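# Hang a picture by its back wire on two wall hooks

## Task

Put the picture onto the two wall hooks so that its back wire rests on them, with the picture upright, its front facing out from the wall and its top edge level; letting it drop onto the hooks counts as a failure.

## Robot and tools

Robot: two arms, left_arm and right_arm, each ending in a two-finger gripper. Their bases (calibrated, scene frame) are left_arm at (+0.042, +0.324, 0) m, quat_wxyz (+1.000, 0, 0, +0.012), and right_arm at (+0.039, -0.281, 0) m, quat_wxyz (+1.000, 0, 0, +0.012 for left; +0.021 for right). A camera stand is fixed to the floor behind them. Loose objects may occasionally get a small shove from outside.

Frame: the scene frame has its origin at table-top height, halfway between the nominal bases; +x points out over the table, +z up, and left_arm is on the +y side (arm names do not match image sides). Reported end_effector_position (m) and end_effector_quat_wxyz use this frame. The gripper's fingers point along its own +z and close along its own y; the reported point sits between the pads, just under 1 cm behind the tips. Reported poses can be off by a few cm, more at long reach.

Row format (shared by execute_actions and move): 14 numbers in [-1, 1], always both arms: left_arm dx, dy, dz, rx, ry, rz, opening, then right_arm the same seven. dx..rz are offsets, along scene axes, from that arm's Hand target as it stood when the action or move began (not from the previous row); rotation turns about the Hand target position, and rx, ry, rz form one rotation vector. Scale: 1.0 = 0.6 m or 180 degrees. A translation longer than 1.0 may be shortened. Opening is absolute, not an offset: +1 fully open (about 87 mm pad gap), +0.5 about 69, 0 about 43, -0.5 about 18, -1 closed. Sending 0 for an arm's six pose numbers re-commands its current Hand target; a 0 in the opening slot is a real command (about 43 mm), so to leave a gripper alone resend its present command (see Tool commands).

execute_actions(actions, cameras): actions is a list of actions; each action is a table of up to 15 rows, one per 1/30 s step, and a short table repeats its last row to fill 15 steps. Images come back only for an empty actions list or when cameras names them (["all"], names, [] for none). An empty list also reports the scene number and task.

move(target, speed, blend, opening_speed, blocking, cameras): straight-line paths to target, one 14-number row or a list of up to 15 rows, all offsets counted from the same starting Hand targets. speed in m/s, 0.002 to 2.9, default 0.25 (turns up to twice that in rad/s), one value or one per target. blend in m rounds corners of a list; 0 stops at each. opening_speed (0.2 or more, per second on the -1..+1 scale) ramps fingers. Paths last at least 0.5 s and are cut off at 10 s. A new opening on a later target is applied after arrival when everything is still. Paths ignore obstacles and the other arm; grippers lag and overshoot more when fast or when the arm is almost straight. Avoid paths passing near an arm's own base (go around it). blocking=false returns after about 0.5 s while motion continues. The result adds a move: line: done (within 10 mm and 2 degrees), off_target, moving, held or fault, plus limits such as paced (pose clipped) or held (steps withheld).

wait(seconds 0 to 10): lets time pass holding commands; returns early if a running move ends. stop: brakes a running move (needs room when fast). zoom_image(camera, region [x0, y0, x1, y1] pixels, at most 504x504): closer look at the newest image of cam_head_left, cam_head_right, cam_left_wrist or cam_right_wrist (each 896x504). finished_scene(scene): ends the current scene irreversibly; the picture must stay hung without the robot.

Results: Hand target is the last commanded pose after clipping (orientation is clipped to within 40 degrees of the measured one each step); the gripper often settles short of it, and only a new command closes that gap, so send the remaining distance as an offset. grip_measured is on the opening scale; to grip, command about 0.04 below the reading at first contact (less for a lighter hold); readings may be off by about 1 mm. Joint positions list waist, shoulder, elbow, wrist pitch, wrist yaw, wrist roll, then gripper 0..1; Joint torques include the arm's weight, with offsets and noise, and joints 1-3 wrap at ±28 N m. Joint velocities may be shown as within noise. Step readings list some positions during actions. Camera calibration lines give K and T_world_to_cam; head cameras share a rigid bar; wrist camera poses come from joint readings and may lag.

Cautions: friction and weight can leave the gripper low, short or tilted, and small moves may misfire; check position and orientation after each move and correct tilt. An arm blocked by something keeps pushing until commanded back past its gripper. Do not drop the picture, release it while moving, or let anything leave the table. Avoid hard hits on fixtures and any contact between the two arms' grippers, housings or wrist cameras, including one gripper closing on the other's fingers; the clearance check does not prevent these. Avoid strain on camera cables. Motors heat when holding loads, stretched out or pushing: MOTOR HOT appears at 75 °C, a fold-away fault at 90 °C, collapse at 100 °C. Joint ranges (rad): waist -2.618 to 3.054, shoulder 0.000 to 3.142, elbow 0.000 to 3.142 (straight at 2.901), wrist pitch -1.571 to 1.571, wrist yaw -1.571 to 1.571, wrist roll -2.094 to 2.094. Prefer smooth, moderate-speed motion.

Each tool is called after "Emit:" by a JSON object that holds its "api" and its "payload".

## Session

Emit:
{"api": "execute_actions", "payload": {"actions": []}}

Scene clock: 0.00 s.
left_arm: end_effector_position=(+0.4199, +0.3621, +0.0372) grip_measured=+1.000 end_effector_quat_wxyz=(+0.557, -0.080, +0.822, +0.088) | right_arm: end_effector_position=(+0.4090, -0.2528, +0.0320) grip_measured=+0.998 end_effector_quat_wxyz=(+0.558, -0.040, +0.829, -0.008)
Joint positions: left_arm=[-0.031 1.596 0.373 0.838 -0.241 -0.038 1] | right_arm=[0.07 1.574 0.329 0.858 0.074 -0.032 0.999]
Joint velocities: within noise
Joint torques (N m): no reading
Heat: left arm: 27 °C; right arm: 27 °C.
Hand target: left_arm +0.4226, +0.3621, +0.0414; +0.562, -0.081, +0.819, +0.087 | right_arm +0.4116, -0.2525, +0.0362; +0.563, -0.039, +0.825, -0.008
Tool commands: left_gripper/opening=+1.0 right_gripper/opening=+1.0
camera_calibration:
cam_left_wrist: T_world_to_cam=[[0.252586, -0.965957, -0.0559147, 0.243118], [-0.925077, -0.224151, -0.306576, 0.501536], [0.283606, 0.129162, -0.950202, 0.0124185], [0, 0, 0, 1]] pos_world=[0.399029, 0.345657, 0.179153]
cam_right_wrist: T_world_to_cam=[[0.0790068, -0.994371, 0.0705999, -0.28752], [-0.934048, -0.098586, -0.343271, 0.392924], [0.348299, -0.038823, -0.936579, 0.0233898], [0, 0, 0, 1]] pos_world=[0.38158, -0.246257, 0.177085]

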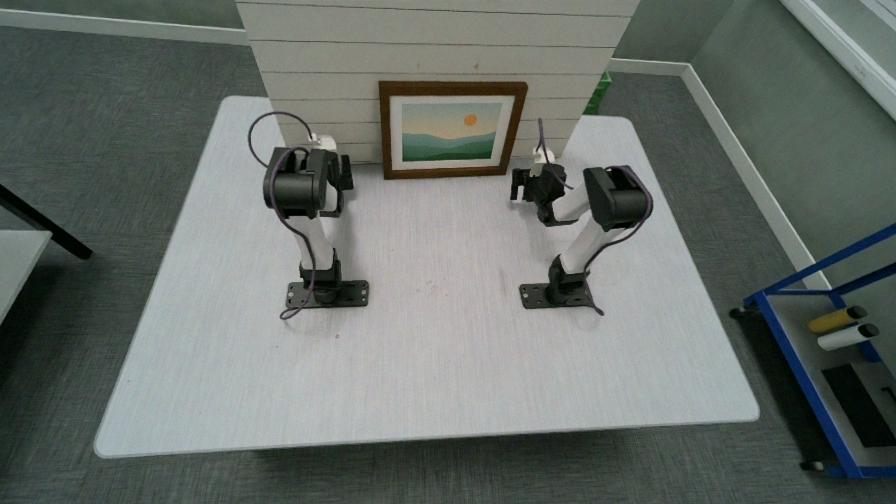

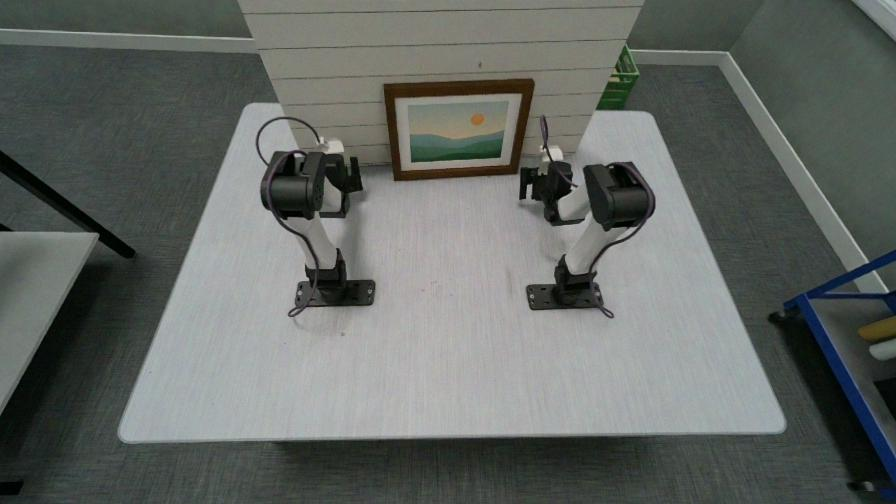

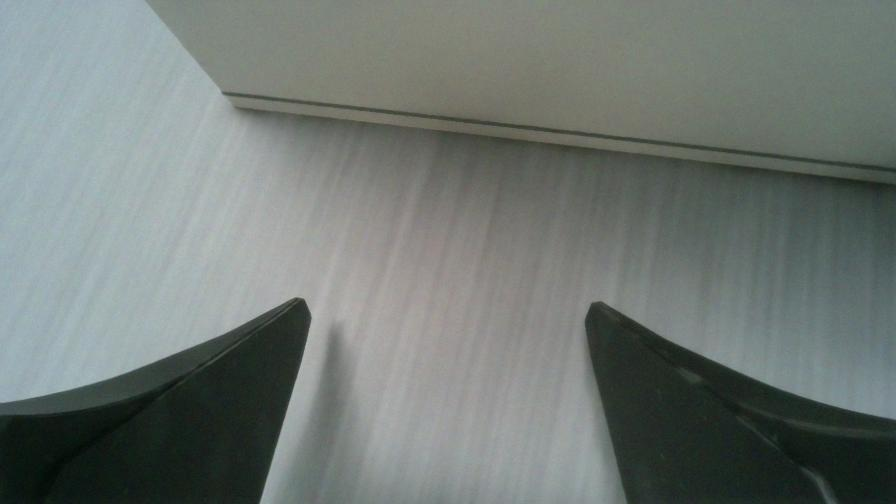

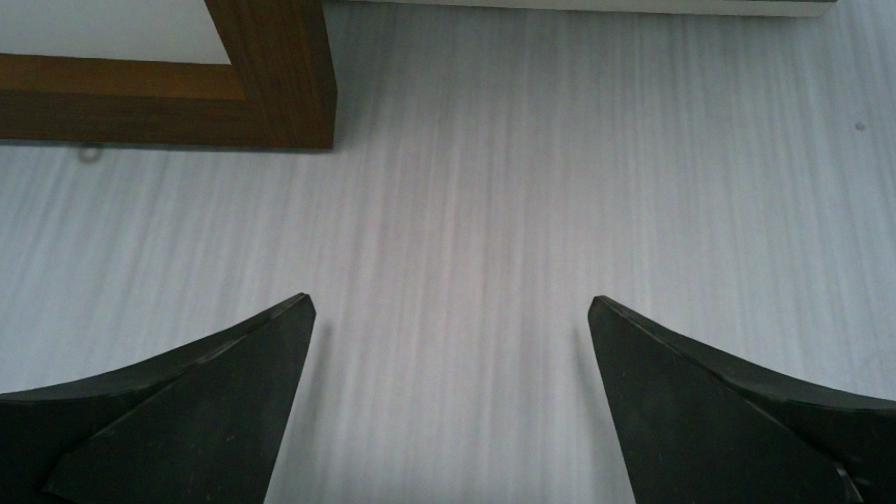

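Emit:
{"api": "zoom_image", "payload": {"camera": "cam_head_right", "region": [320, 20, 620, 190]}}

Emit:
{"api": "zoom_image", "payload": {"camera": "cam_head_left", "region": [320, 20, 620, 190]}}

Scaled by 1.680.

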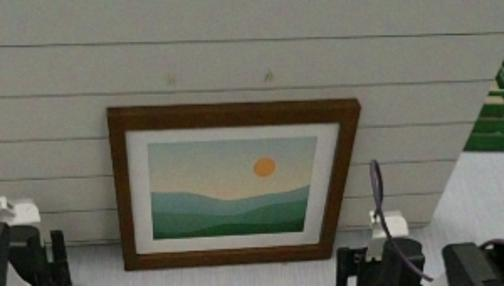

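Scaled by 1.680.

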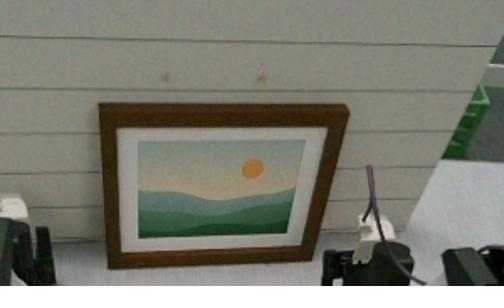

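Emit:
{"api": "move", "payload": {"target": [[-0.08,-0.1,0.306,-0.0044,-0.0751,-0.0479,1,-0.05,0.03,0.3147,0.0235,-0.0758,0.0123,1],[-0.0077,-0.3135,0.306,-0.0044,-0.0751,-0.0479,0.3,0.069,0.101,0.3147,0.0235,-0.0758,0.0123,0.3]], "speed": 0.2, "blend": 0.03, "cameras": ["all"]}}

Scene clock: 8.97 s.
left_arm: end_effector_position=(+0.4125, +0.1799, +0.2123) grip_measured=+0.300 end_effector_quat_wxyz=(+0.646, -0.018, +0.762, +0.041) | right_arm: end_effector_position=(+0.4454, -0.1941, +0.2088) grip_measured=+0.300 end_effector_quat_wxyz=(+0.641, -0.045, +0.766, +0.026)
Joint positions: left_arm=[-0.688 1.283 0.767 0.296 -0.738 -0.109 0.65] | right_arm=[0.243 1.25 0.728 0.342 0.185 0.015 0.65]
Joint torques (N m): left_arm=[-0.53 -3.48 10.86 2.08 -0.24 -0.15] | right_arm=[0.2 -3.56 11.23 2.34 0.12 0.2]
Heat: left arm: 29 °C; right arm: 28 °C.
Hand target: left_arm +0.4179, +0.1739, +0.2250; +0.659, -0.033, +0.751, +0.029 | right_arm +0.4530, -0.1919, +0.2248; +0.658, -0.033, +0.752, +0.029
Off the commanded pose: left_arm 0.015 m, 3 deg | right_arm 0.018 m, 3 deg.
move: off_target (left_arm, right_arm); target 2's new opening was sent with right_arm's hand 0.018 m and 3 deg from that target
camera_calibration:
cam_left_wrist: T_world_to_cam=[[0.103131, -0.994009, -0.0361848, 0.141386], [-0.863696, -0.0714488, -0.498924, 0.495531], [0.49335, 0.0827074, -0.86589, 0.108468], [0, 0, 0, 1]] pos_world=[0.359894, 0.166973, 0.34627]
cam_right_wrist: T_world_to_cam=[[0.120176, -0.992126, 0.0352668, -0.254925], [-0.837769, -0.12041, -0.532582, 0.485797], [0.532635, 0.0344582, -0.845643, 0.0917838], [0, 0, 0, 1]] pos_world=[0.388734, -0.197586, 0.345334]

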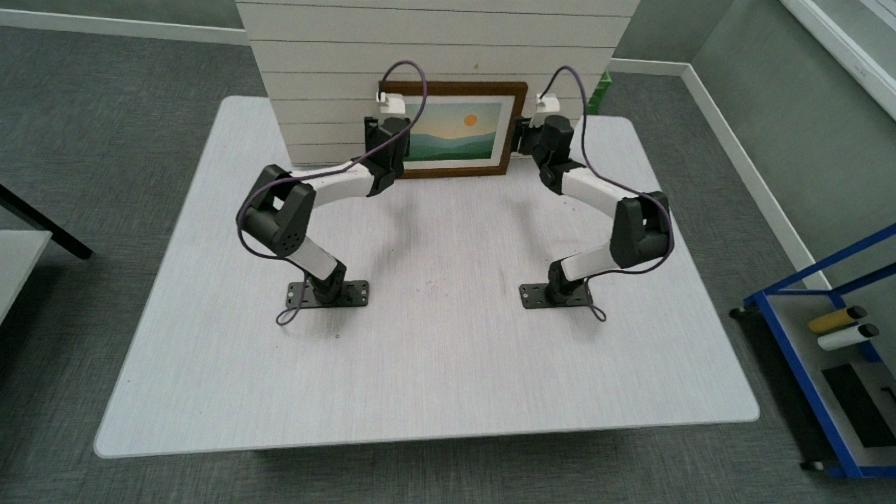

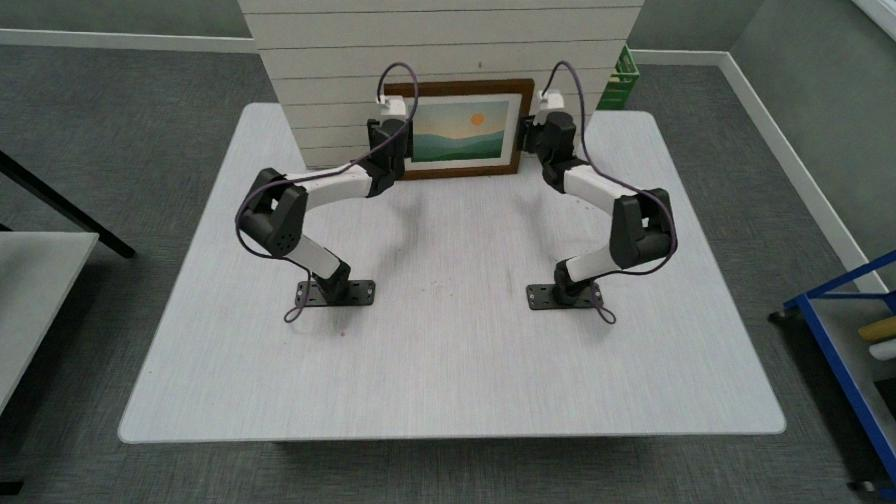

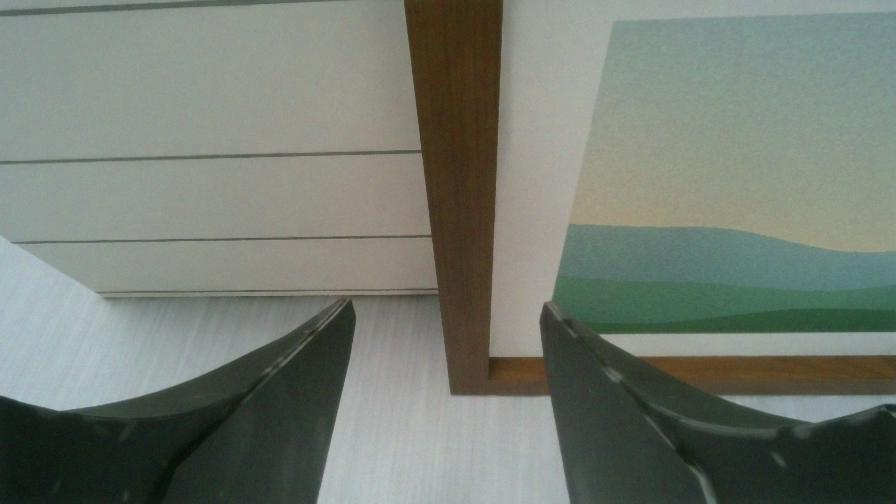

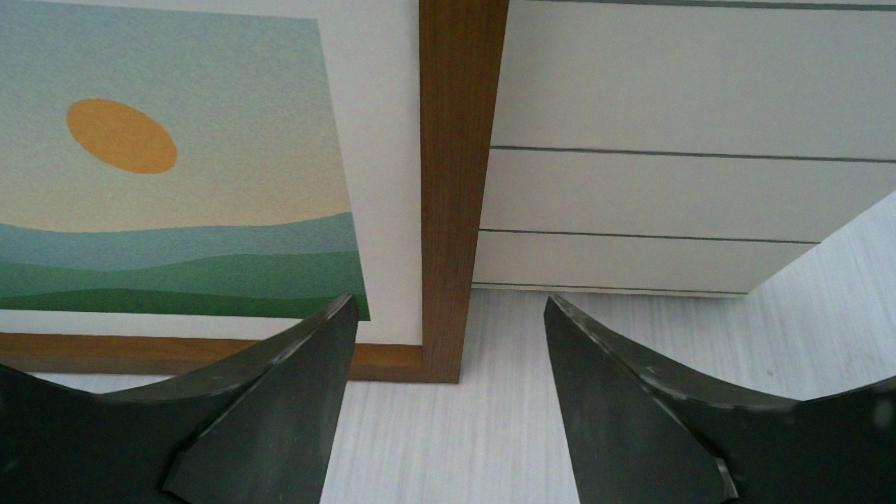

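Emit:
{"api": "move", "payload": {"target": [0.07,0.002,0,0,0,0,0.3,0.097,0.006,0,0,0,0,0.3], "speed": 0.06, "cameras": ["cam_left_wrist","cam_right_wrist"]}}

Emit:
{"api": "zoom_image", "payload": {"camera": "cam_right_wrist", "region": [300, 200, 600, 460]}}

Emit:
{"api": "zoom_image", "payload": {"camera": "cam_left_wrist", "region": [300, 200, 600, 460]}}

Scene clock: 11.67 s.
left_arm: end_effector_position=(+0.4515, +0.1774, +0.2132) grip_measured=+0.300 end_effector_quat_wxyz=(+0.647, -0.028, +0.761, +0.036) | right_arm: end_effector_position=(+0.5025, -0.1910, +0.2101) grip_measured=+0.300 end_effector_quat_wxyz=(+0.642, -0.035, +0.765, +0.018)
Joint positions: left_arm=[-0.613 1.42 0.87 0.345 -0.671 -0.11 0.65] | right_arm=[0.213 1.483 0.913 0.392 0.179 0.015 0.65]
Joint torques (N m): left_arm=[0.84 -4.6 10.82 2.16 0.05 0.06] | right_arm=[-0.88 -5.48 11.12 2.35 -0.22 0.13]
Heat: left arm: 30 °C; right arm: 28 °C.
Hand target: left_arm +0.4599, +0.1751, +0.2250; +0.659, -0.033, +0.751, +0.029 | right_arm +0.5112, -0.1882, +0.2250; +0.658, -0.033, +0.751, +0.029
Off the commanded pose: left_arm 0.015 m, 2 deg | right_arm 0.017 m, 3 deg.
move: off_target (left_arm, right_arm)
camera_calibration:
cam_left_wrist: T_world_to_cam=[[0.11237, -0.993546, -0.0154926, 0.126277], [-0.861232, -0.0896046, -0.50025, 0.531839], [0.495633, 0.0695557, -0.865742, 0.0914714], [0, 0, 0, 1]] pos_world=[0.39851, 0.166755, 0.347199]
cam_right_wrist: T_world_to_cam=[[0.0957827, -0.994824, 0.0339378, -0.246877], [-0.839614, -0.0990586, -0.534074, 0.539986], [0.534672, 0.0226604, -0.844756, 0.0589042], [0, 0, 0, 1]] pos_world=[0.445532, -0.193443, 0.346531]
Images, in order (width x height): cam_left_wrist 896x504, cam_right_wrist 896x504.

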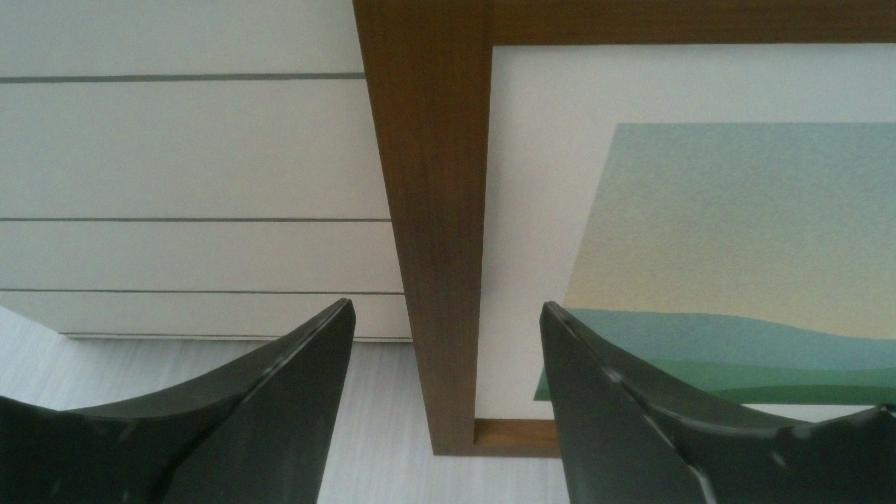

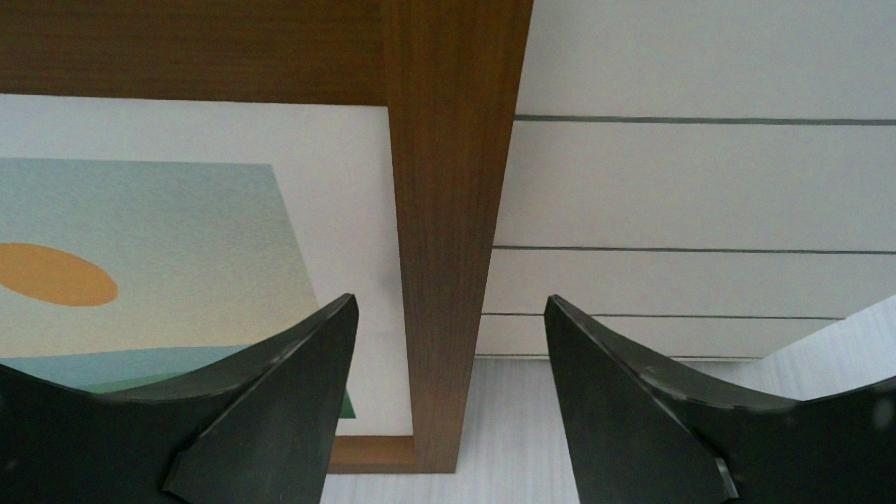

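Scaled by 1.680.

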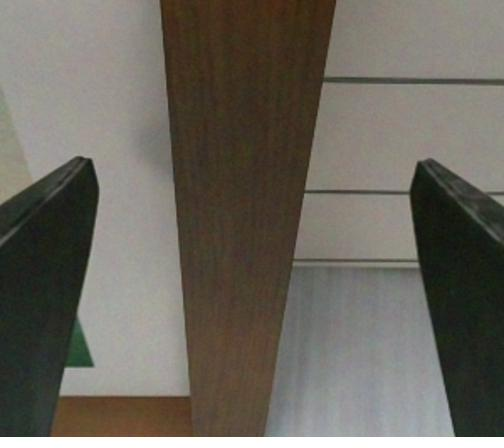

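Scaled by 1.680.

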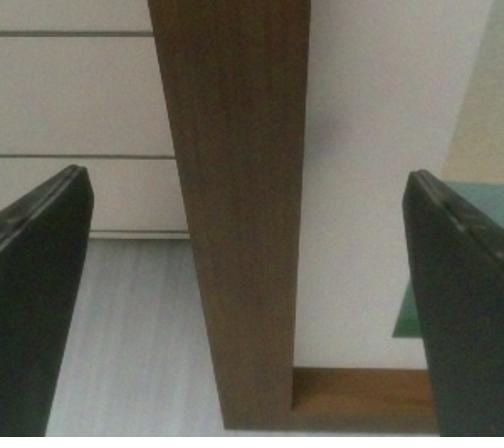

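Emit:
{"api": "move", "payload": {"target": [0.025,0.003,0,0,0,0,0.3,0.013,0.002,0,0,0,0,0.3], "speed": 0.03, "cameras": ["cam_left_wrist","cam_right_wrist"]}}

Emit:
{"api": "zoom_image", "payload": {"camera": "cam_right_wrist", "region": [300, 200, 600, 460]}}

Emit:
{"api": "zoom_image", "payload": {"camera": "cam_left_wrist", "region": [300, 200, 600, 460]}}

Scene clock: 13.63 s.
left_arm: end_effector_position=(+0.4663, +0.1791, +0.2133) grip_measured=+0.300 end_effector_quat_wxyz=(+0.647, -0.030, +0.761, +0.035) | right_arm: end_effector_position=(+0.5100, -0.1886, +0.2109) grip_measured=+0.300 end_effector_quat_wxyz=(+0.643, -0.036, +0.765, +0.020)
Joint positions: left_arm=[-0.581 1.466 0.909 0.355 -0.64 -0.107 0.65] | right_arm=[0.213 1.512 0.942 0.394 0.176 0.015 0.65]
Joint torques (N m): left_arm=[0.77 -4.97 10.84 2.17 -0.03 0.09] | right_arm=[-1.1 -5.68 11.12 2.35 -0.22 0.12]
Heat: left arm: 30 °C; right arm: 29 °C.
Hand target: left_arm +0.4749, +0.1769, +0.2249; +0.659, -0.033, +0.751, +0.029 | right_arm +0.5190, -0.1870, +0.2251; +0.658, -0.033, +0.751, +0.029
Off the commanded pose: left_arm 0.015 m, 2 deg | right_arm 0.017 m, 3 deg.
move: off_target (left_arm, right_arm)
camera_calibration:
cam_left_wrist: T_world_to_cam=[[0.113727, -0.993452, -0.0109527, 0.124622], [-0.861303, -0.0930921, -0.499491, 0.545413], [0.495201, 0.0662392, -0.86625, 0.0849772], [0, 0, 0, 1]] pos_world=[0.413512, 0.16895, 0.347405]
cam_right_wrist: T_world_to_cam=[[0.0982827, -0.994603, 0.033233, -0.246268], [-0.838628, -0.100756, -0.535305, 0.546391], [0.535764, 0.0247411, -0.844005, 0.0550453], [0, 0, 0, 1]] pos_world=[0.452931, -0.191248, 0.347128]
Images, in order (width x height): cam_left_wrist 896x504, cam_right_wrist 896x504.

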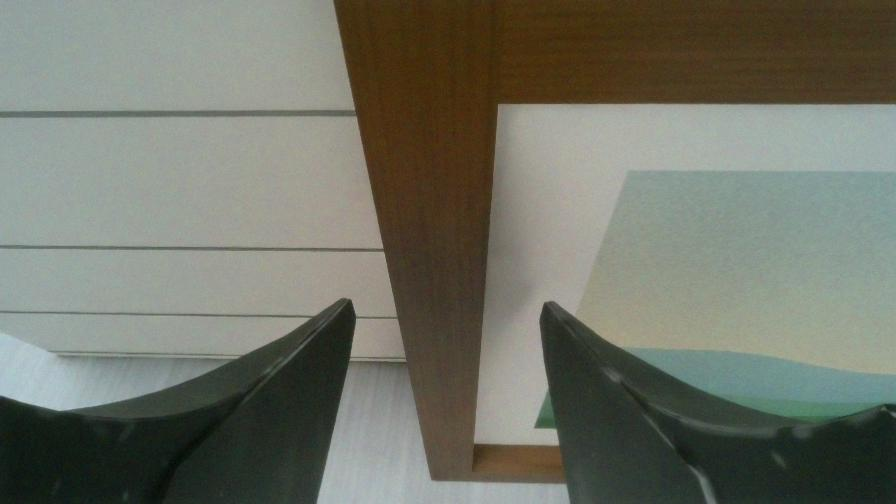

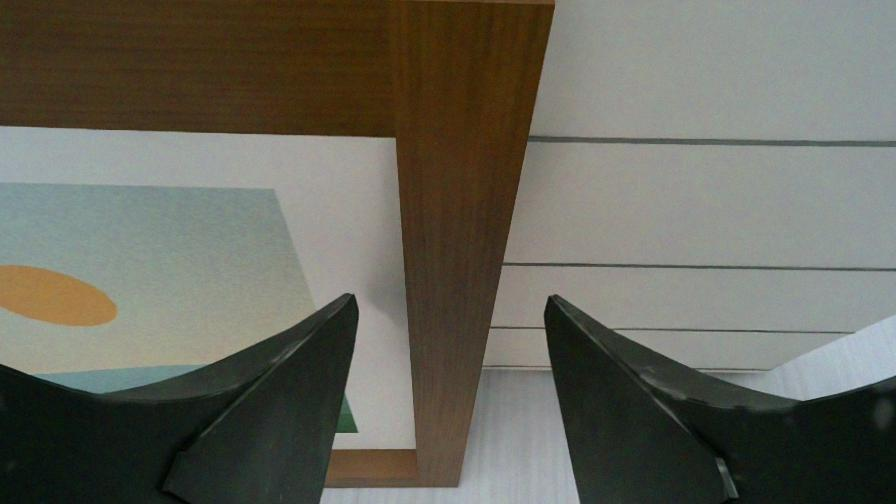

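Scaled by 1.680.

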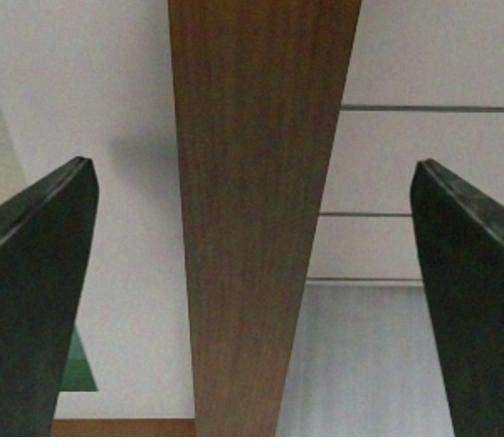

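Scaled by 1.680.

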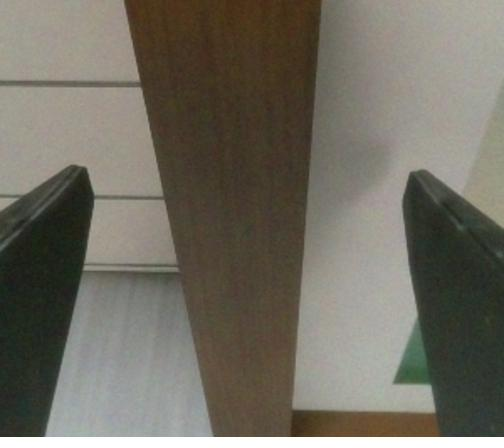

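Emit:
{"api": "move", "payload": {"target": [[0.008,0.005,0,0,0,0,0.3,0.004,-0.003,0,0,0,0,0.3],[0.008,0.005,0,0,0,0,-0.6,0.004,-0.003,0,0,0,0,-0.6]], "speed": 0.03, "opening_speed": 0.4, "cameras": ["cam_left_wrist","cam_right_wrist"]}}

Scene clock: 17.50 s.
left_arm: end_effector_position=(+0.4711, +0.1816, +0.2135) grip_measured=-0.339 end_effector_quat_wxyz=(+0.647, -0.030, +0.761, +0.034) | right_arm: end_effector_position=(+0.5124, -0.1890, +0.2109) grip_measured=-0.356 end_effector_quat_wxyz=(+0.643, -0.037, +0.765, +0.025)
Joint positions: left_arm=[-0.565 1.476 0.918 0.359 -0.622 -0.104 0.33] | right_arm=[0.203 1.52 0.949 0.395 0.157 0.018 0.322]
Joint torques (N m): left_arm=[0.81 -5.03 10.82 2.18 -0.02 0.1] | right_arm=[-0.91 -5.7 11.15 2.35 -0.11 0.09]
Heat: left arm: 32 °C; right arm: 29 °C.
Hand target: left_arm +0.4797, +0.1799, +0.2250; +0.659, -0.033, +0.751, +0.029 | right_arm +0.5214, -0.1887, +0.2250; +0.658, -0.033, +0.751, +0.029
Off the commanded pose: left_arm 0.014 m, 2 deg | right_arm 0.017 m, 2 deg.
move: off_target (left_arm, right_arm); target 2's new opening was sent with right_arm's hand 0.017 m and 3 deg from that target
camera_calibration:
cam_left_wrist: T_world_to_cam=[[0.111993, -0.993663, -0.00952869, 0.127135], [-0.861406, -0.092297, -0.49946, 0.549716], [0.495416, 0.0641441, -0.866284, 0.0829225], [0, 0, 0, 1]] pos_world=[0.41821, 0.171747, 0.347607]
cam_right_wrist: T_world_to_cam=[[0.107352, -0.993858, 0.0268695, -0.250004], [-0.83808, -0.104999, -0.535348, 0.547316], [0.534882, 0.0349519, -0.844204, 0.0562746], [0, 0, 0, 1]] pos_world=[0.455432, -0.192968, 0.347229]
Images, in order (width x height): cam_left_wrist 896x504, cam_right_wrist 896x504.

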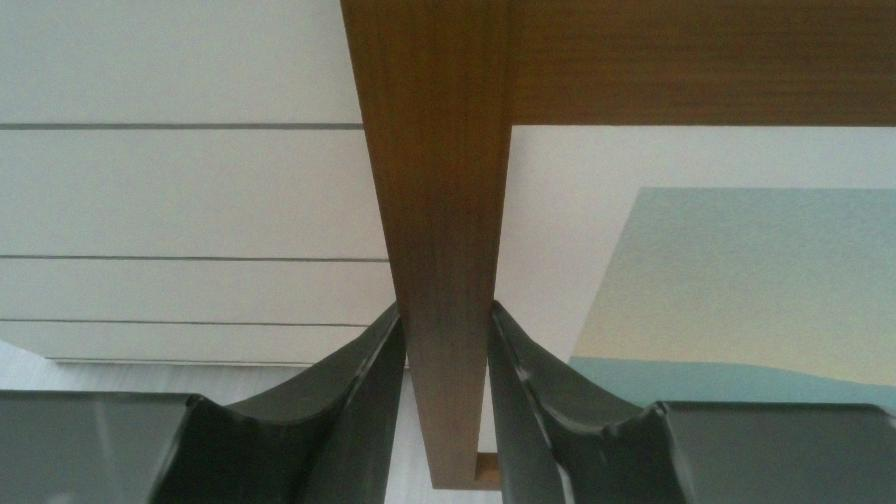

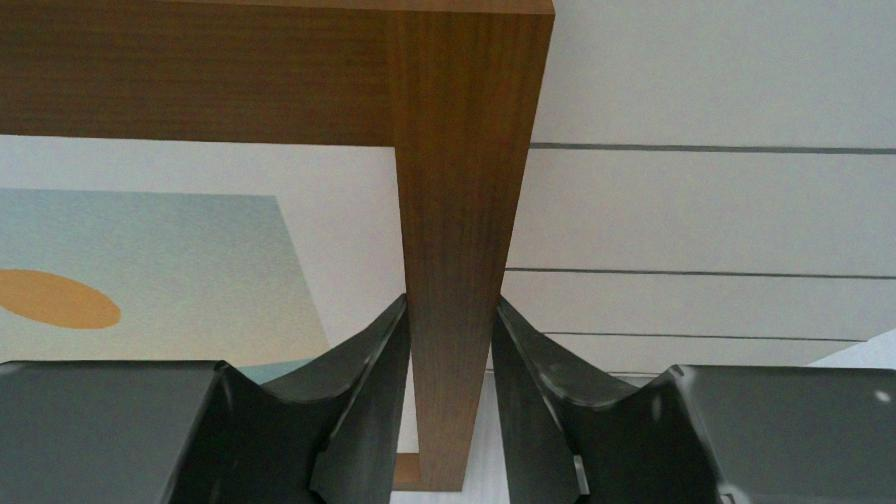

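Emit:
{"api": "move", "payload": {"target": [[-0.06,-0.005,0.05,0,0,0,-0.6,-0.06,-0.005,0.05,0,0,0,-0.6],[-0.17,0.03,0.12,0.004,-0.04,0,-0.6,-0.17,0.03,0.12,0.004,-0.04,0,-0.6],[-0.17,0.03,0.327,0.0065,-0.065,0,-0.6,-0.17,0.03,0.327,0.0065,-0.065,0,-0.6]], "speed": 0.1, "blend": 0.02, "cameras": ["all"]}}

Scene clock: 21.87 s.
left_arm: end_effector_position=(+0.3775, +0.1975, +0.3852) grip_measured=-0.338 end_effector_quat_wxyz=(+0.703, -0.010, +0.710, +0.046) | right_arm: end_effector_position=(+0.4178, -0.1718, +0.3756) grip_measured=-0.355 end_effector_quat_wxyz=(+0.688, -0.032, +0.724, +0.029)
Joint positions: left_arm=[-0.749 1.106 1.187 -0.092 -0.803 0.043 0.331] | right_arm=[0.384 1.15 1.215 -0.119 0.341 0.016 0.322]
Joint velocities: left_arm=[within noise] | right_arm=[0.007 -0.007 -0.032 -0.037 -0.007 0.154 -0.009]
Joint torques (N m): left_arm=[-0.65 -3.12 12.75 2.45 -0.2 0.32] | right_arm=[0.5 -4 13.18 2.76 0.03 -0.3]
Heat: left arm: 33 °C; right arm: 31 °C.
Hand target: left_arm +0.3777, +0.1979, +0.4212; +0.732, -0.029, +0.680, +0.033 | right_arm +0.4193, -0.1708, +0.4213; +0.732, -0.029, +0.680, +0.033
Off the commanded pose: left_arm 0.036 m, 5 deg | right_arm 0.046 m, 7 deg.
move: off_target (left_arm, right_arm)
camera_calibration:
cam_left_wrist: T_world_to_cam=[[0.101198, -0.993895, -0.0439552, 0.172407], [-0.777875, -0.0515041, -0.626305, 0.565549], [0.620218, 0.0975722, -0.778338, 0.189473], [0, 0, 0, 1]] pos_world=[0.304965, 0.181995, 0.509258]
cam_right_wrist: T_world_to_cam=[[0.102501, -0.994504, 0.0213639, -0.223288], [-0.766887, -0.092683, -0.635055, 0.567828], [0.633544, 0.0487098, -0.772172, 0.179412], [0, 0, 0, 1]] pos_world=[0.344681, -0.178172, 0.503909]

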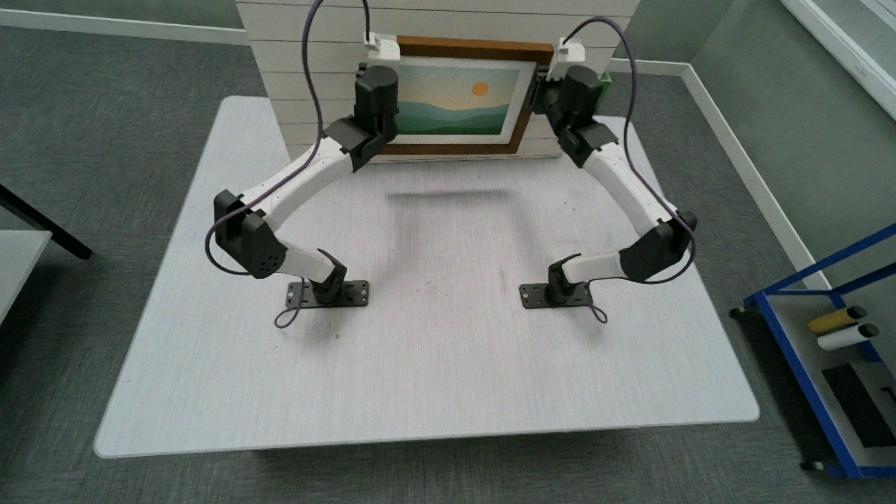

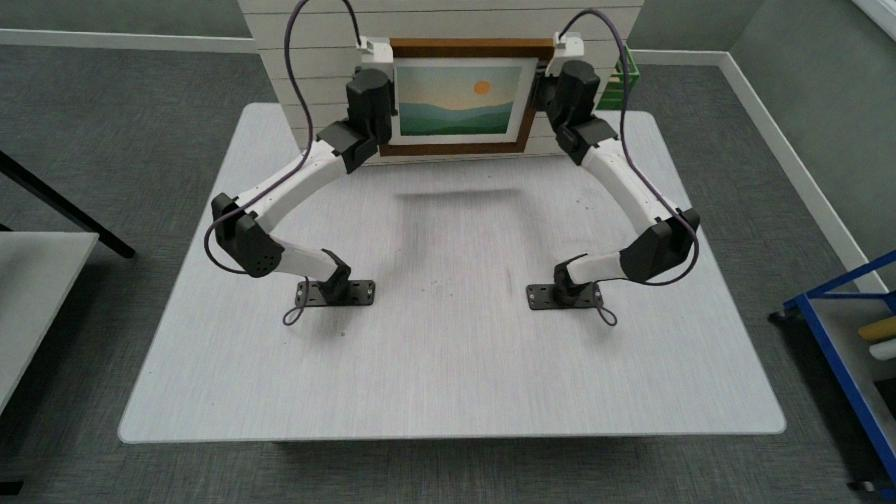

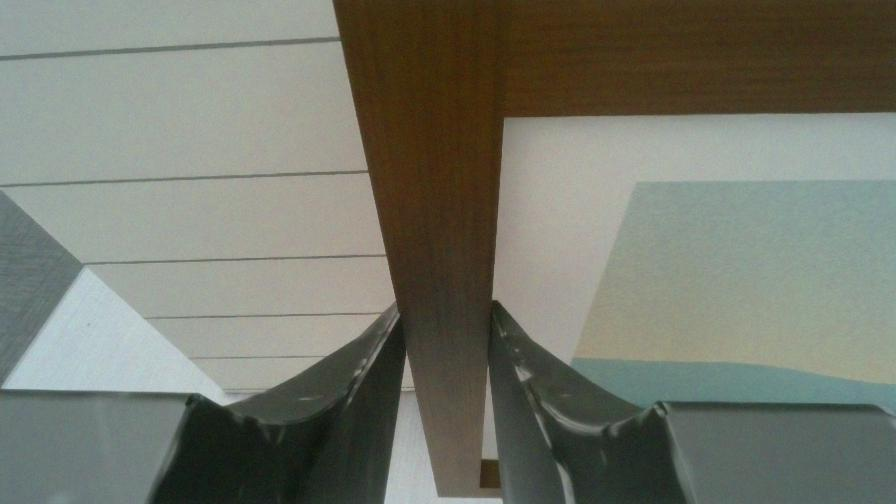

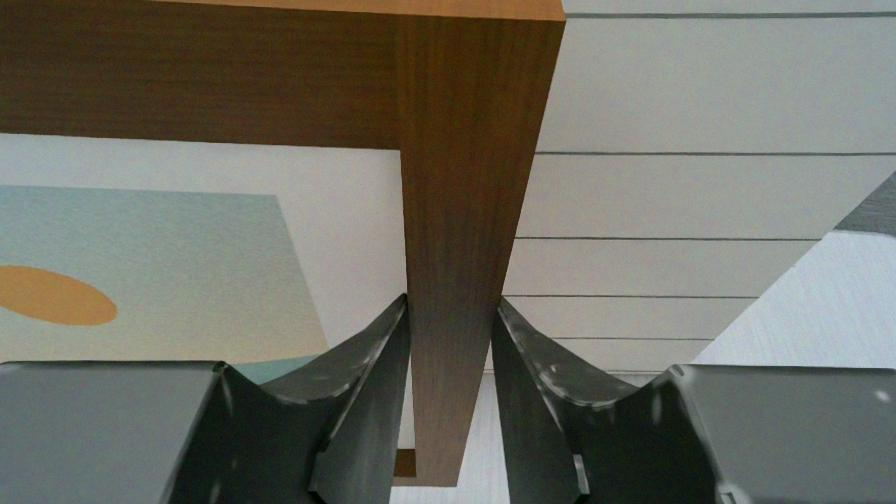

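Emit:
{"api": "move", "payload": {"target": [0.165,0.02,0.012,0,-0.002,0,-0.6,0.165,0.02,0.024,0.001,-0.012,0,-0.6], "speed": 0.08}}

Emit:
{"api": "move", "payload": {"target": [0.02,0.002,0.003,0,-0.01,0,-0.6,0.02,0.002,0.003,0,-0.01,0,-0.6], "speed": 0.04, "cameras": ["all"]}}

Scene clock: 24.70 s.
left_arm: end_effector_position=(+0.4685, +0.2097, +0.3781) grip_measured=-0.336 end_effector_quat_wxyz=(+0.686, -0.010, +0.726, +0.050) | right_arm: end_effector_position=(+0.5082, -0.1610, +0.3693) grip_measured=-0.352 end_effector_quat_wxyz=(+0.678, -0.030, +0.734, +0.022)
Joint positions: left_arm=[-0.502 1.373 1.379 -0.071 -0.562 0.025 0.332] | right_arm=[0.302 1.483 1.461 -0.062 0.27 0.013 0.324]
Joint torques (N m): left_arm=[0.57 -5.61 13.46 2.92 -0.02 0.23] | right_arm=[-0.58 -7.34 14.34 3.34 -0.18 -0.32]
Heat: left arm: 34 °C; right arm: 32 °C.
Hand target: left_arm +0.4768, +0.2098, +0.4282; +0.734, -0.029, +0.678, +0.033 | right_arm +0.5184, -0.1588, +0.4356; +0.745, -0.029, +0.666, +0.034
Off the commanded pose: left_arm 0.051 m, 8 deg | right_arm 0.067 m, 11 deg.
move: off_target (left_arm, right_arm)

Scene clock: 25.63 s.
left_arm: end_effector_position=(+0.4757, +0.2122, +0.3792) grip_measured=-0.336 end_effector_quat_wxyz=(+0.691, -0.014, +0.721, +0.050) | right_arm: end_effector_position=(+0.5175, -0.1607, +0.3716) grip_measured=-0.353 end_effector_quat_wxyz=(+0.687, -0.032, +0.725, +0.021)
Joint positions: left_arm=[-0.487 1.388 1.379 -0.036 -0.553 0.029 0.332] | right_arm=[0.295 1.507 1.466 -0.015 0.262 0.001 0.324]
Joint torques (N m): left_arm=[0.95 -4.94 13.08 3.19 0.13 0.32] | right_arm=[-0.59 -6.82 14.34 3.47 -0.18 -0.28]
Heat: left arm: 34 °C; right arm: 32 °C.
Hand target: left_arm +0.4888, +0.2112, +0.4301; +0.745, -0.030, +0.666, +0.032 | right_arm +0.5304, -0.1576, +0.4374; +0.755, -0.029, +0.654, +0.033
Off the commanded pose: left_arm 0.053 m, 9 deg | right_arm 0.067 m, 11 deg.
move: off_target (left_arm, right_arm)
camera_calibration:
cam_left_wrist: T_world_to_cam=[[0.112307, -0.992571, -0.0467892, 0.172351], [-0.796187, -0.0617141, -0.601895, 0.640631], [0.594536, 0.10485, -0.797203, 0.14021], [0, 0, 0, 1]] pos_world=[0.407346, 0.195905, 0.505432]
cam_right_wrist: T_world_to_cam=[[0.0921773, -0.995191, 0.0331263, -0.221504], [-0.76945, -0.0923056, -0.632001, 0.642949], [0.63202, 0.0327671, -0.774259, 0.111632], [0, 0, 0, 1]] pos_world=[0.444581, -0.164749, 0.500114]

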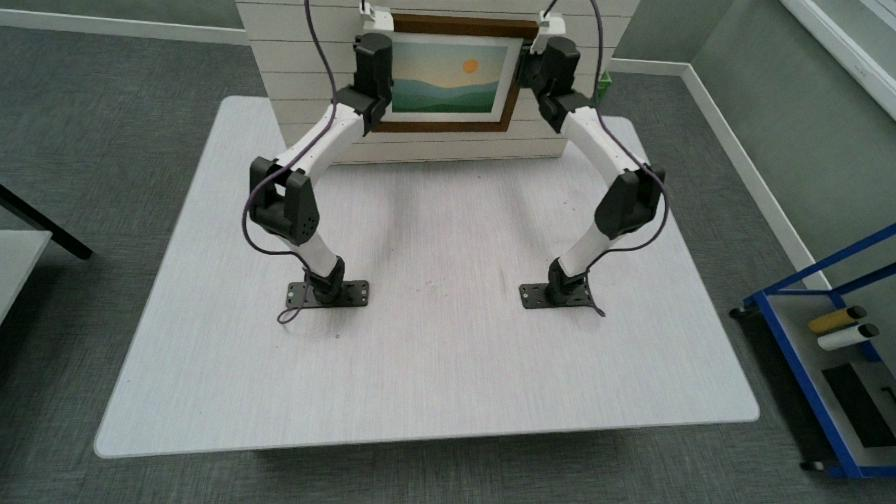

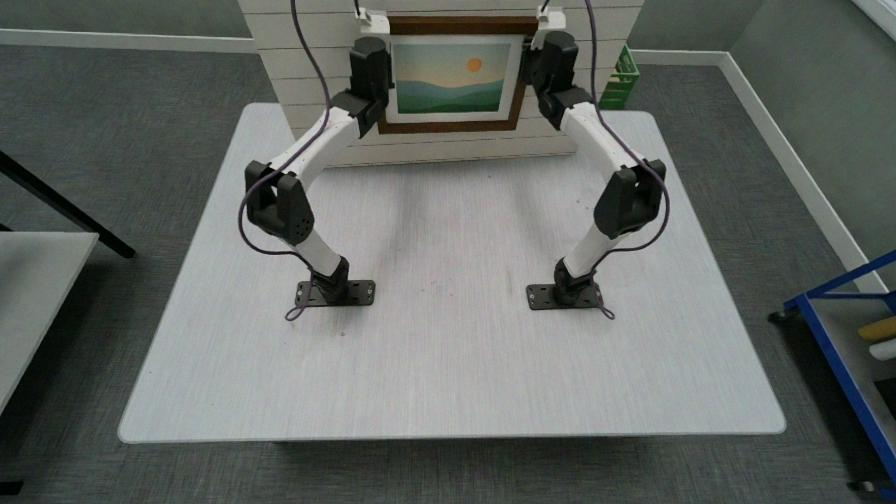

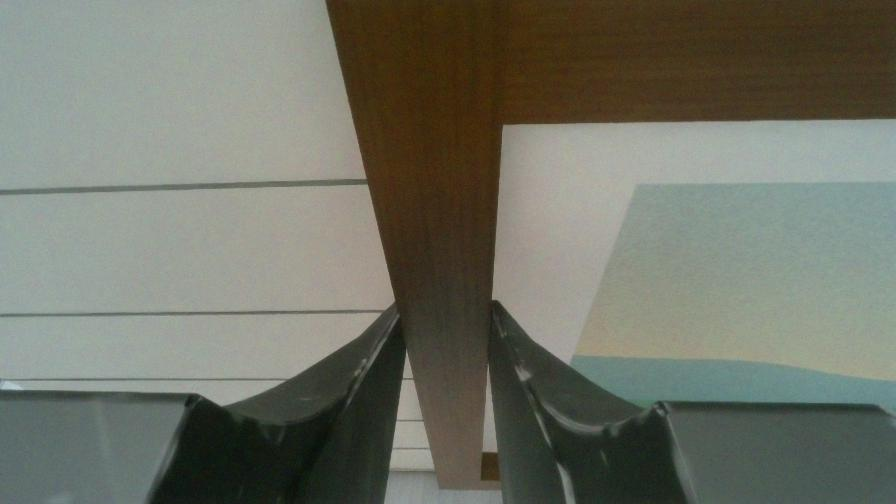

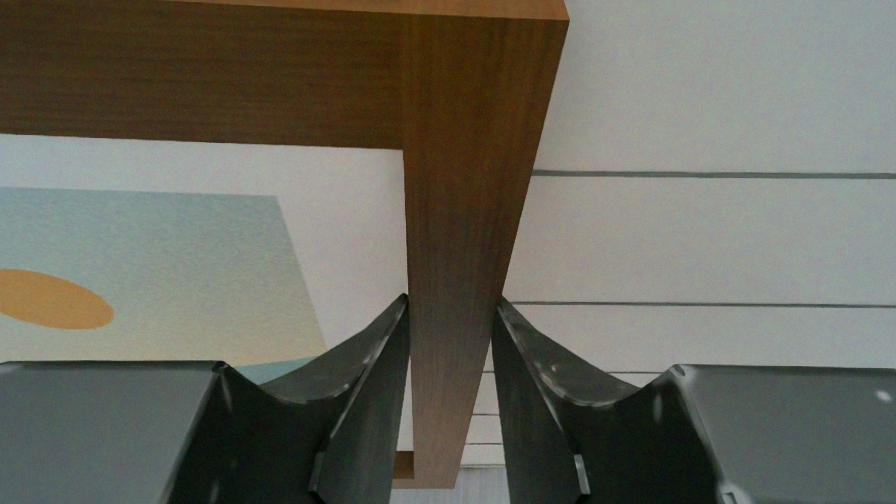

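Emit:
{"api": "move", "payload": {"target": [0.002,0,-0.04,0,0,0,-0.6,0.002,0,-0.032,0,0,0,-0.6], "speed": 0.03}}

Emit:
{"api": "move", "payload": {"target": [0,0,-0.02,0,0.004,0,-0.6,0,0,-0.02,0,0.004,0,-0.6], "speed": 0.03}}

Scene clock: 27.53 s.
left_arm: end_effector_position=(+0.4768, +0.2122, +0.3767) grip_measured=-0.336 end_effector_quat_wxyz=(+0.701, -0.018, +0.712, +0.047) | right_arm: end_effector_position=(+0.5194, -0.1604, +0.3739) grip_measured=-0.353 end_effector_quat_wxyz=(+0.696, -0.034, +0.717, +0.020)
Joint positions: left_arm=[-0.487 1.38 1.336 0.029 -0.555 0.033 0.332] | right_arm=[0.295 1.507 1.451 0.024 0.261 -0.01 0.324]
Joint torques (N m): left_arm=[1.33 -4.37 8.87 3.34 0.18 0.26] | right_arm=[-0.87 -6.43 9.54 3.71 -0.22 -0.17]
Heat: left arm: 35 °C; right arm: 34 °C.
Hand target: left_arm +0.4900, +0.2112, +0.4062; +0.745, -0.030, +0.666, +0.032 | right_arm +0.5316, -0.1576, +0.4182; +0.755, -0.029, +0.654, +0.033
Off the commanded pose: left_arm 0.032 m, 8 deg | right_arm 0.046 m, 10 deg.
move: off_target (left_arm, right_arm)

Scene clock: 28.40 s.
left_arm: end_effector_position=(+0.4772, +0.2120, +0.3764) grip_measured=-0.336 end_effector_quat_wxyz=(+0.709, -0.022, +0.703, +0.044) | right_arm: end_effector_position=(+0.5202, -0.1602, +0.3720) grip_measured=-0.353 end_effector_quat_wxyz=(+0.701, -0.033, +0.712, +0.021)
Joint positions: left_arm=[-0.487 1.374 1.305 0.08 -0.555 0.037 0.332] | right_arm=[0.295 1.504 1.426 0.061 0.261 -0.013 0.324]
Joint torques (N m): left_arm=[1.48 -3.59 8.47 3.06 0.21 0.17] | right_arm=[-0.99 -5.96 8.7 3.56 -0.24 -0.11]
Heat: left arm: 35 °C; right arm: 34 °C.
Hand target: left_arm +0.4900, +0.2112, +0.3942; +0.741, -0.029, +0.670, +0.033 | right_arm +0.5316, -0.1576, +0.4061; +0.751, -0.029, +0.659, +0.033
Off the commanded pose: left_arm 0.022 m, 5 deg | right_arm 0.036 m, 8 deg.
move: off_target (left_arm, right_arm)

Emit:
{"api": "move", "payload": {"target": [-0.014,-0.001,0.01,0,0.012,0,-0.6,-0.014,-0.001,0.005,0,0.014,0,-0.6], "speed": 0.02}}

Emit:
{"api": "move", "payload": {"target": [0,0,-0.02,0,0,0,-0.6,0,0,-0.02,0,0,0,-0.6], "speed": 0.03, "cameras": ["cam_head_left","cam_left_wrist","cam_right_wrist"]}}

Scene clock: 30.77 s.
left_arm: end_effector_position=(+0.4765, +0.2122, +0.3765) grip_measured=-0.337 end_effector_quat_wxyz=(+0.707, -0.021, +0.706, +0.044) | right_arm: end_effector_position=(+0.5197, -0.1604, +0.3712) grip_measured=-0.353 end_effector_quat_wxyz=(+0.700, -0.034, +0.713, +0.020)
Joint positions: left_arm=[-0.487 1.373 1.311 0.066 -0.555 0.034 0.332] | right_arm=[0.295 1.502 1.423 0.059 0.261 -0.013 0.324]
Joint torques (N m): left_arm=[0.39 -4.68 12.1 2.29 0.07 0.06] | right_arm=[-0.54 -6.99 12.37 2.68 -0.19 0.02]
Heat: left arm: 36 °C; right arm: 35 °C.
Hand target: left_arm +0.4815, +0.2106, +0.4002; +0.728, -0.029, +0.684, +0.033 | right_arm +0.5232, -0.1582, +0.4092; +0.736, -0.028, +0.675, +0.034
Off the commanded pose: left_arm 0.024 m, 4 deg | right_arm 0.038 m, 6 deg.
move: off_target (left_arm, right_arm)

Scene clock: 31.53 s.
left_arm: end_effector_position=(+0.4767, +0.2121, +0.3761) grip_measured=-0.337 end_effector_quat_wxyz=(+0.708, -0.022, +0.705, +0.044) | right_arm: end_effector_position=(+0.5197, -0.1603, +0.3713) grip_measured=-0.353 end_effector_quat_wxyz=(+0.701, -0.033, +0.712, +0.021)
Joint positions: left_arm=[-0.487 1.373 1.308 0.071 -0.555 0.034 0.332] | right_arm=[0.295 1.501 1.42 0.065 0.261 -0.013 0.323]
Joint torques (N m): left_arm=[0.47 -5.14 8.12 2.64 0.07 0.04] | right_arm=[-0.55 -7.16 8.14 3.05 -0.2 0.03]
Heat: left arm: 36 °C; right arm: 35 °C.
Hand target: left_arm +0.4815, +0.2106, +0.3883; +0.728, -0.029, +0.684, +0.033 | right_arm +0.5232, -0.1582, +0.3970; +0.736, -0.028, +0.675, +0.034
Off the commanded pose: left_arm 0.013 m, 4 deg | right_arm 0.026 m, 6 deg.
move: off_target (left_arm, right_arm)
camera_calibration:
cam_left_wrist: T_world_to_cam=[[0.114924, -0.993096, -0.0235002, 0.162086], [-0.767607, -0.0737643, -0.636661, 0.641589], [0.630533, 0.0912068, -0.770785, 0.113018], [0, 0, 0, 1]] pos_world=[0.402599, 0.197985, 0.499396]
cam_right_wrist: T_world_to_cam=[[0.0924733, -0.995026, 0.0370305, -0.222894], [-0.743954, -0.0937623, -0.66162, 0.642033], [0.661802, 0.0336332, -0.748924, 0.0851985], [0, 0, 0, 1]] pos_world=[0.44187, -0.164452, 0.496843]
Images, in order (width x height): cam_head_left 896x504, cam_left_wrist 896x504, cam_right_wrist 896x504.

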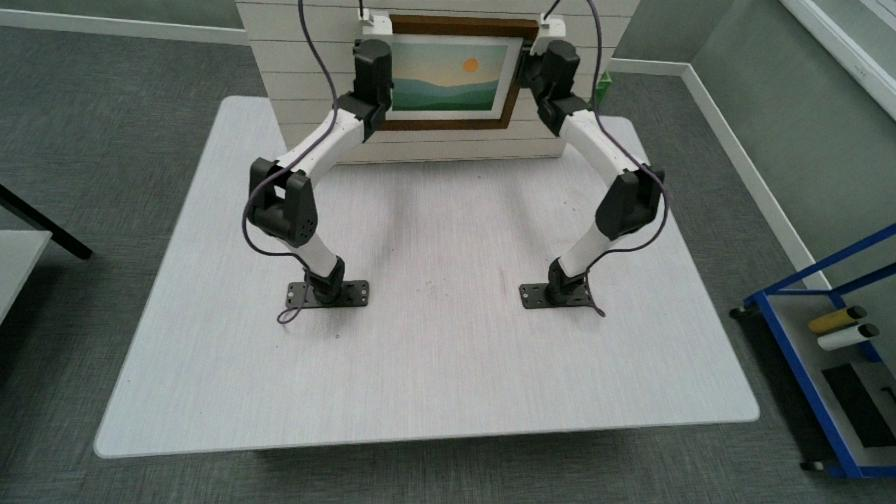

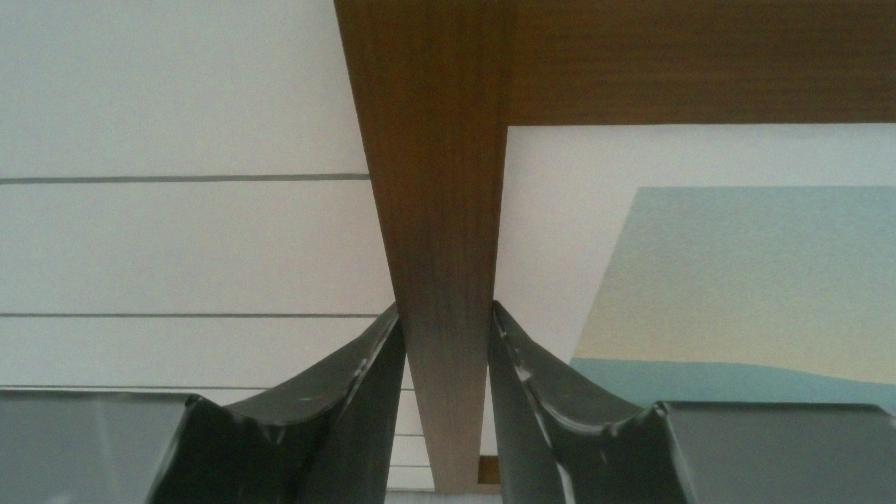

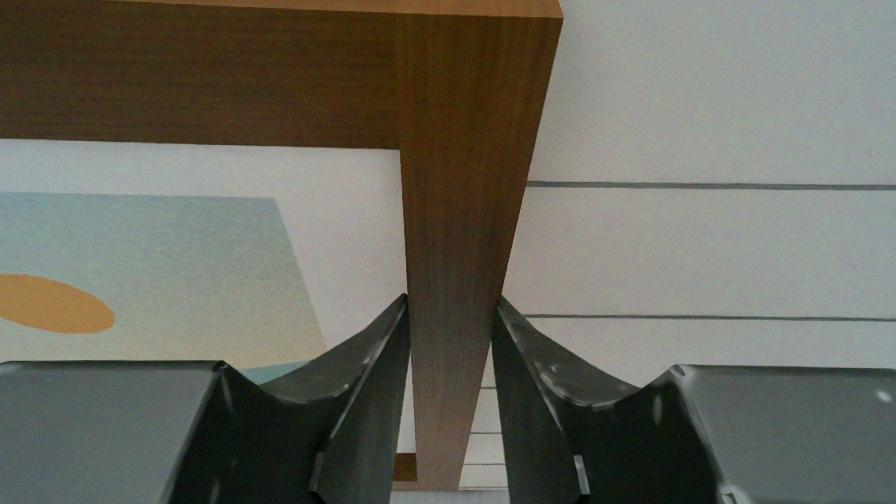

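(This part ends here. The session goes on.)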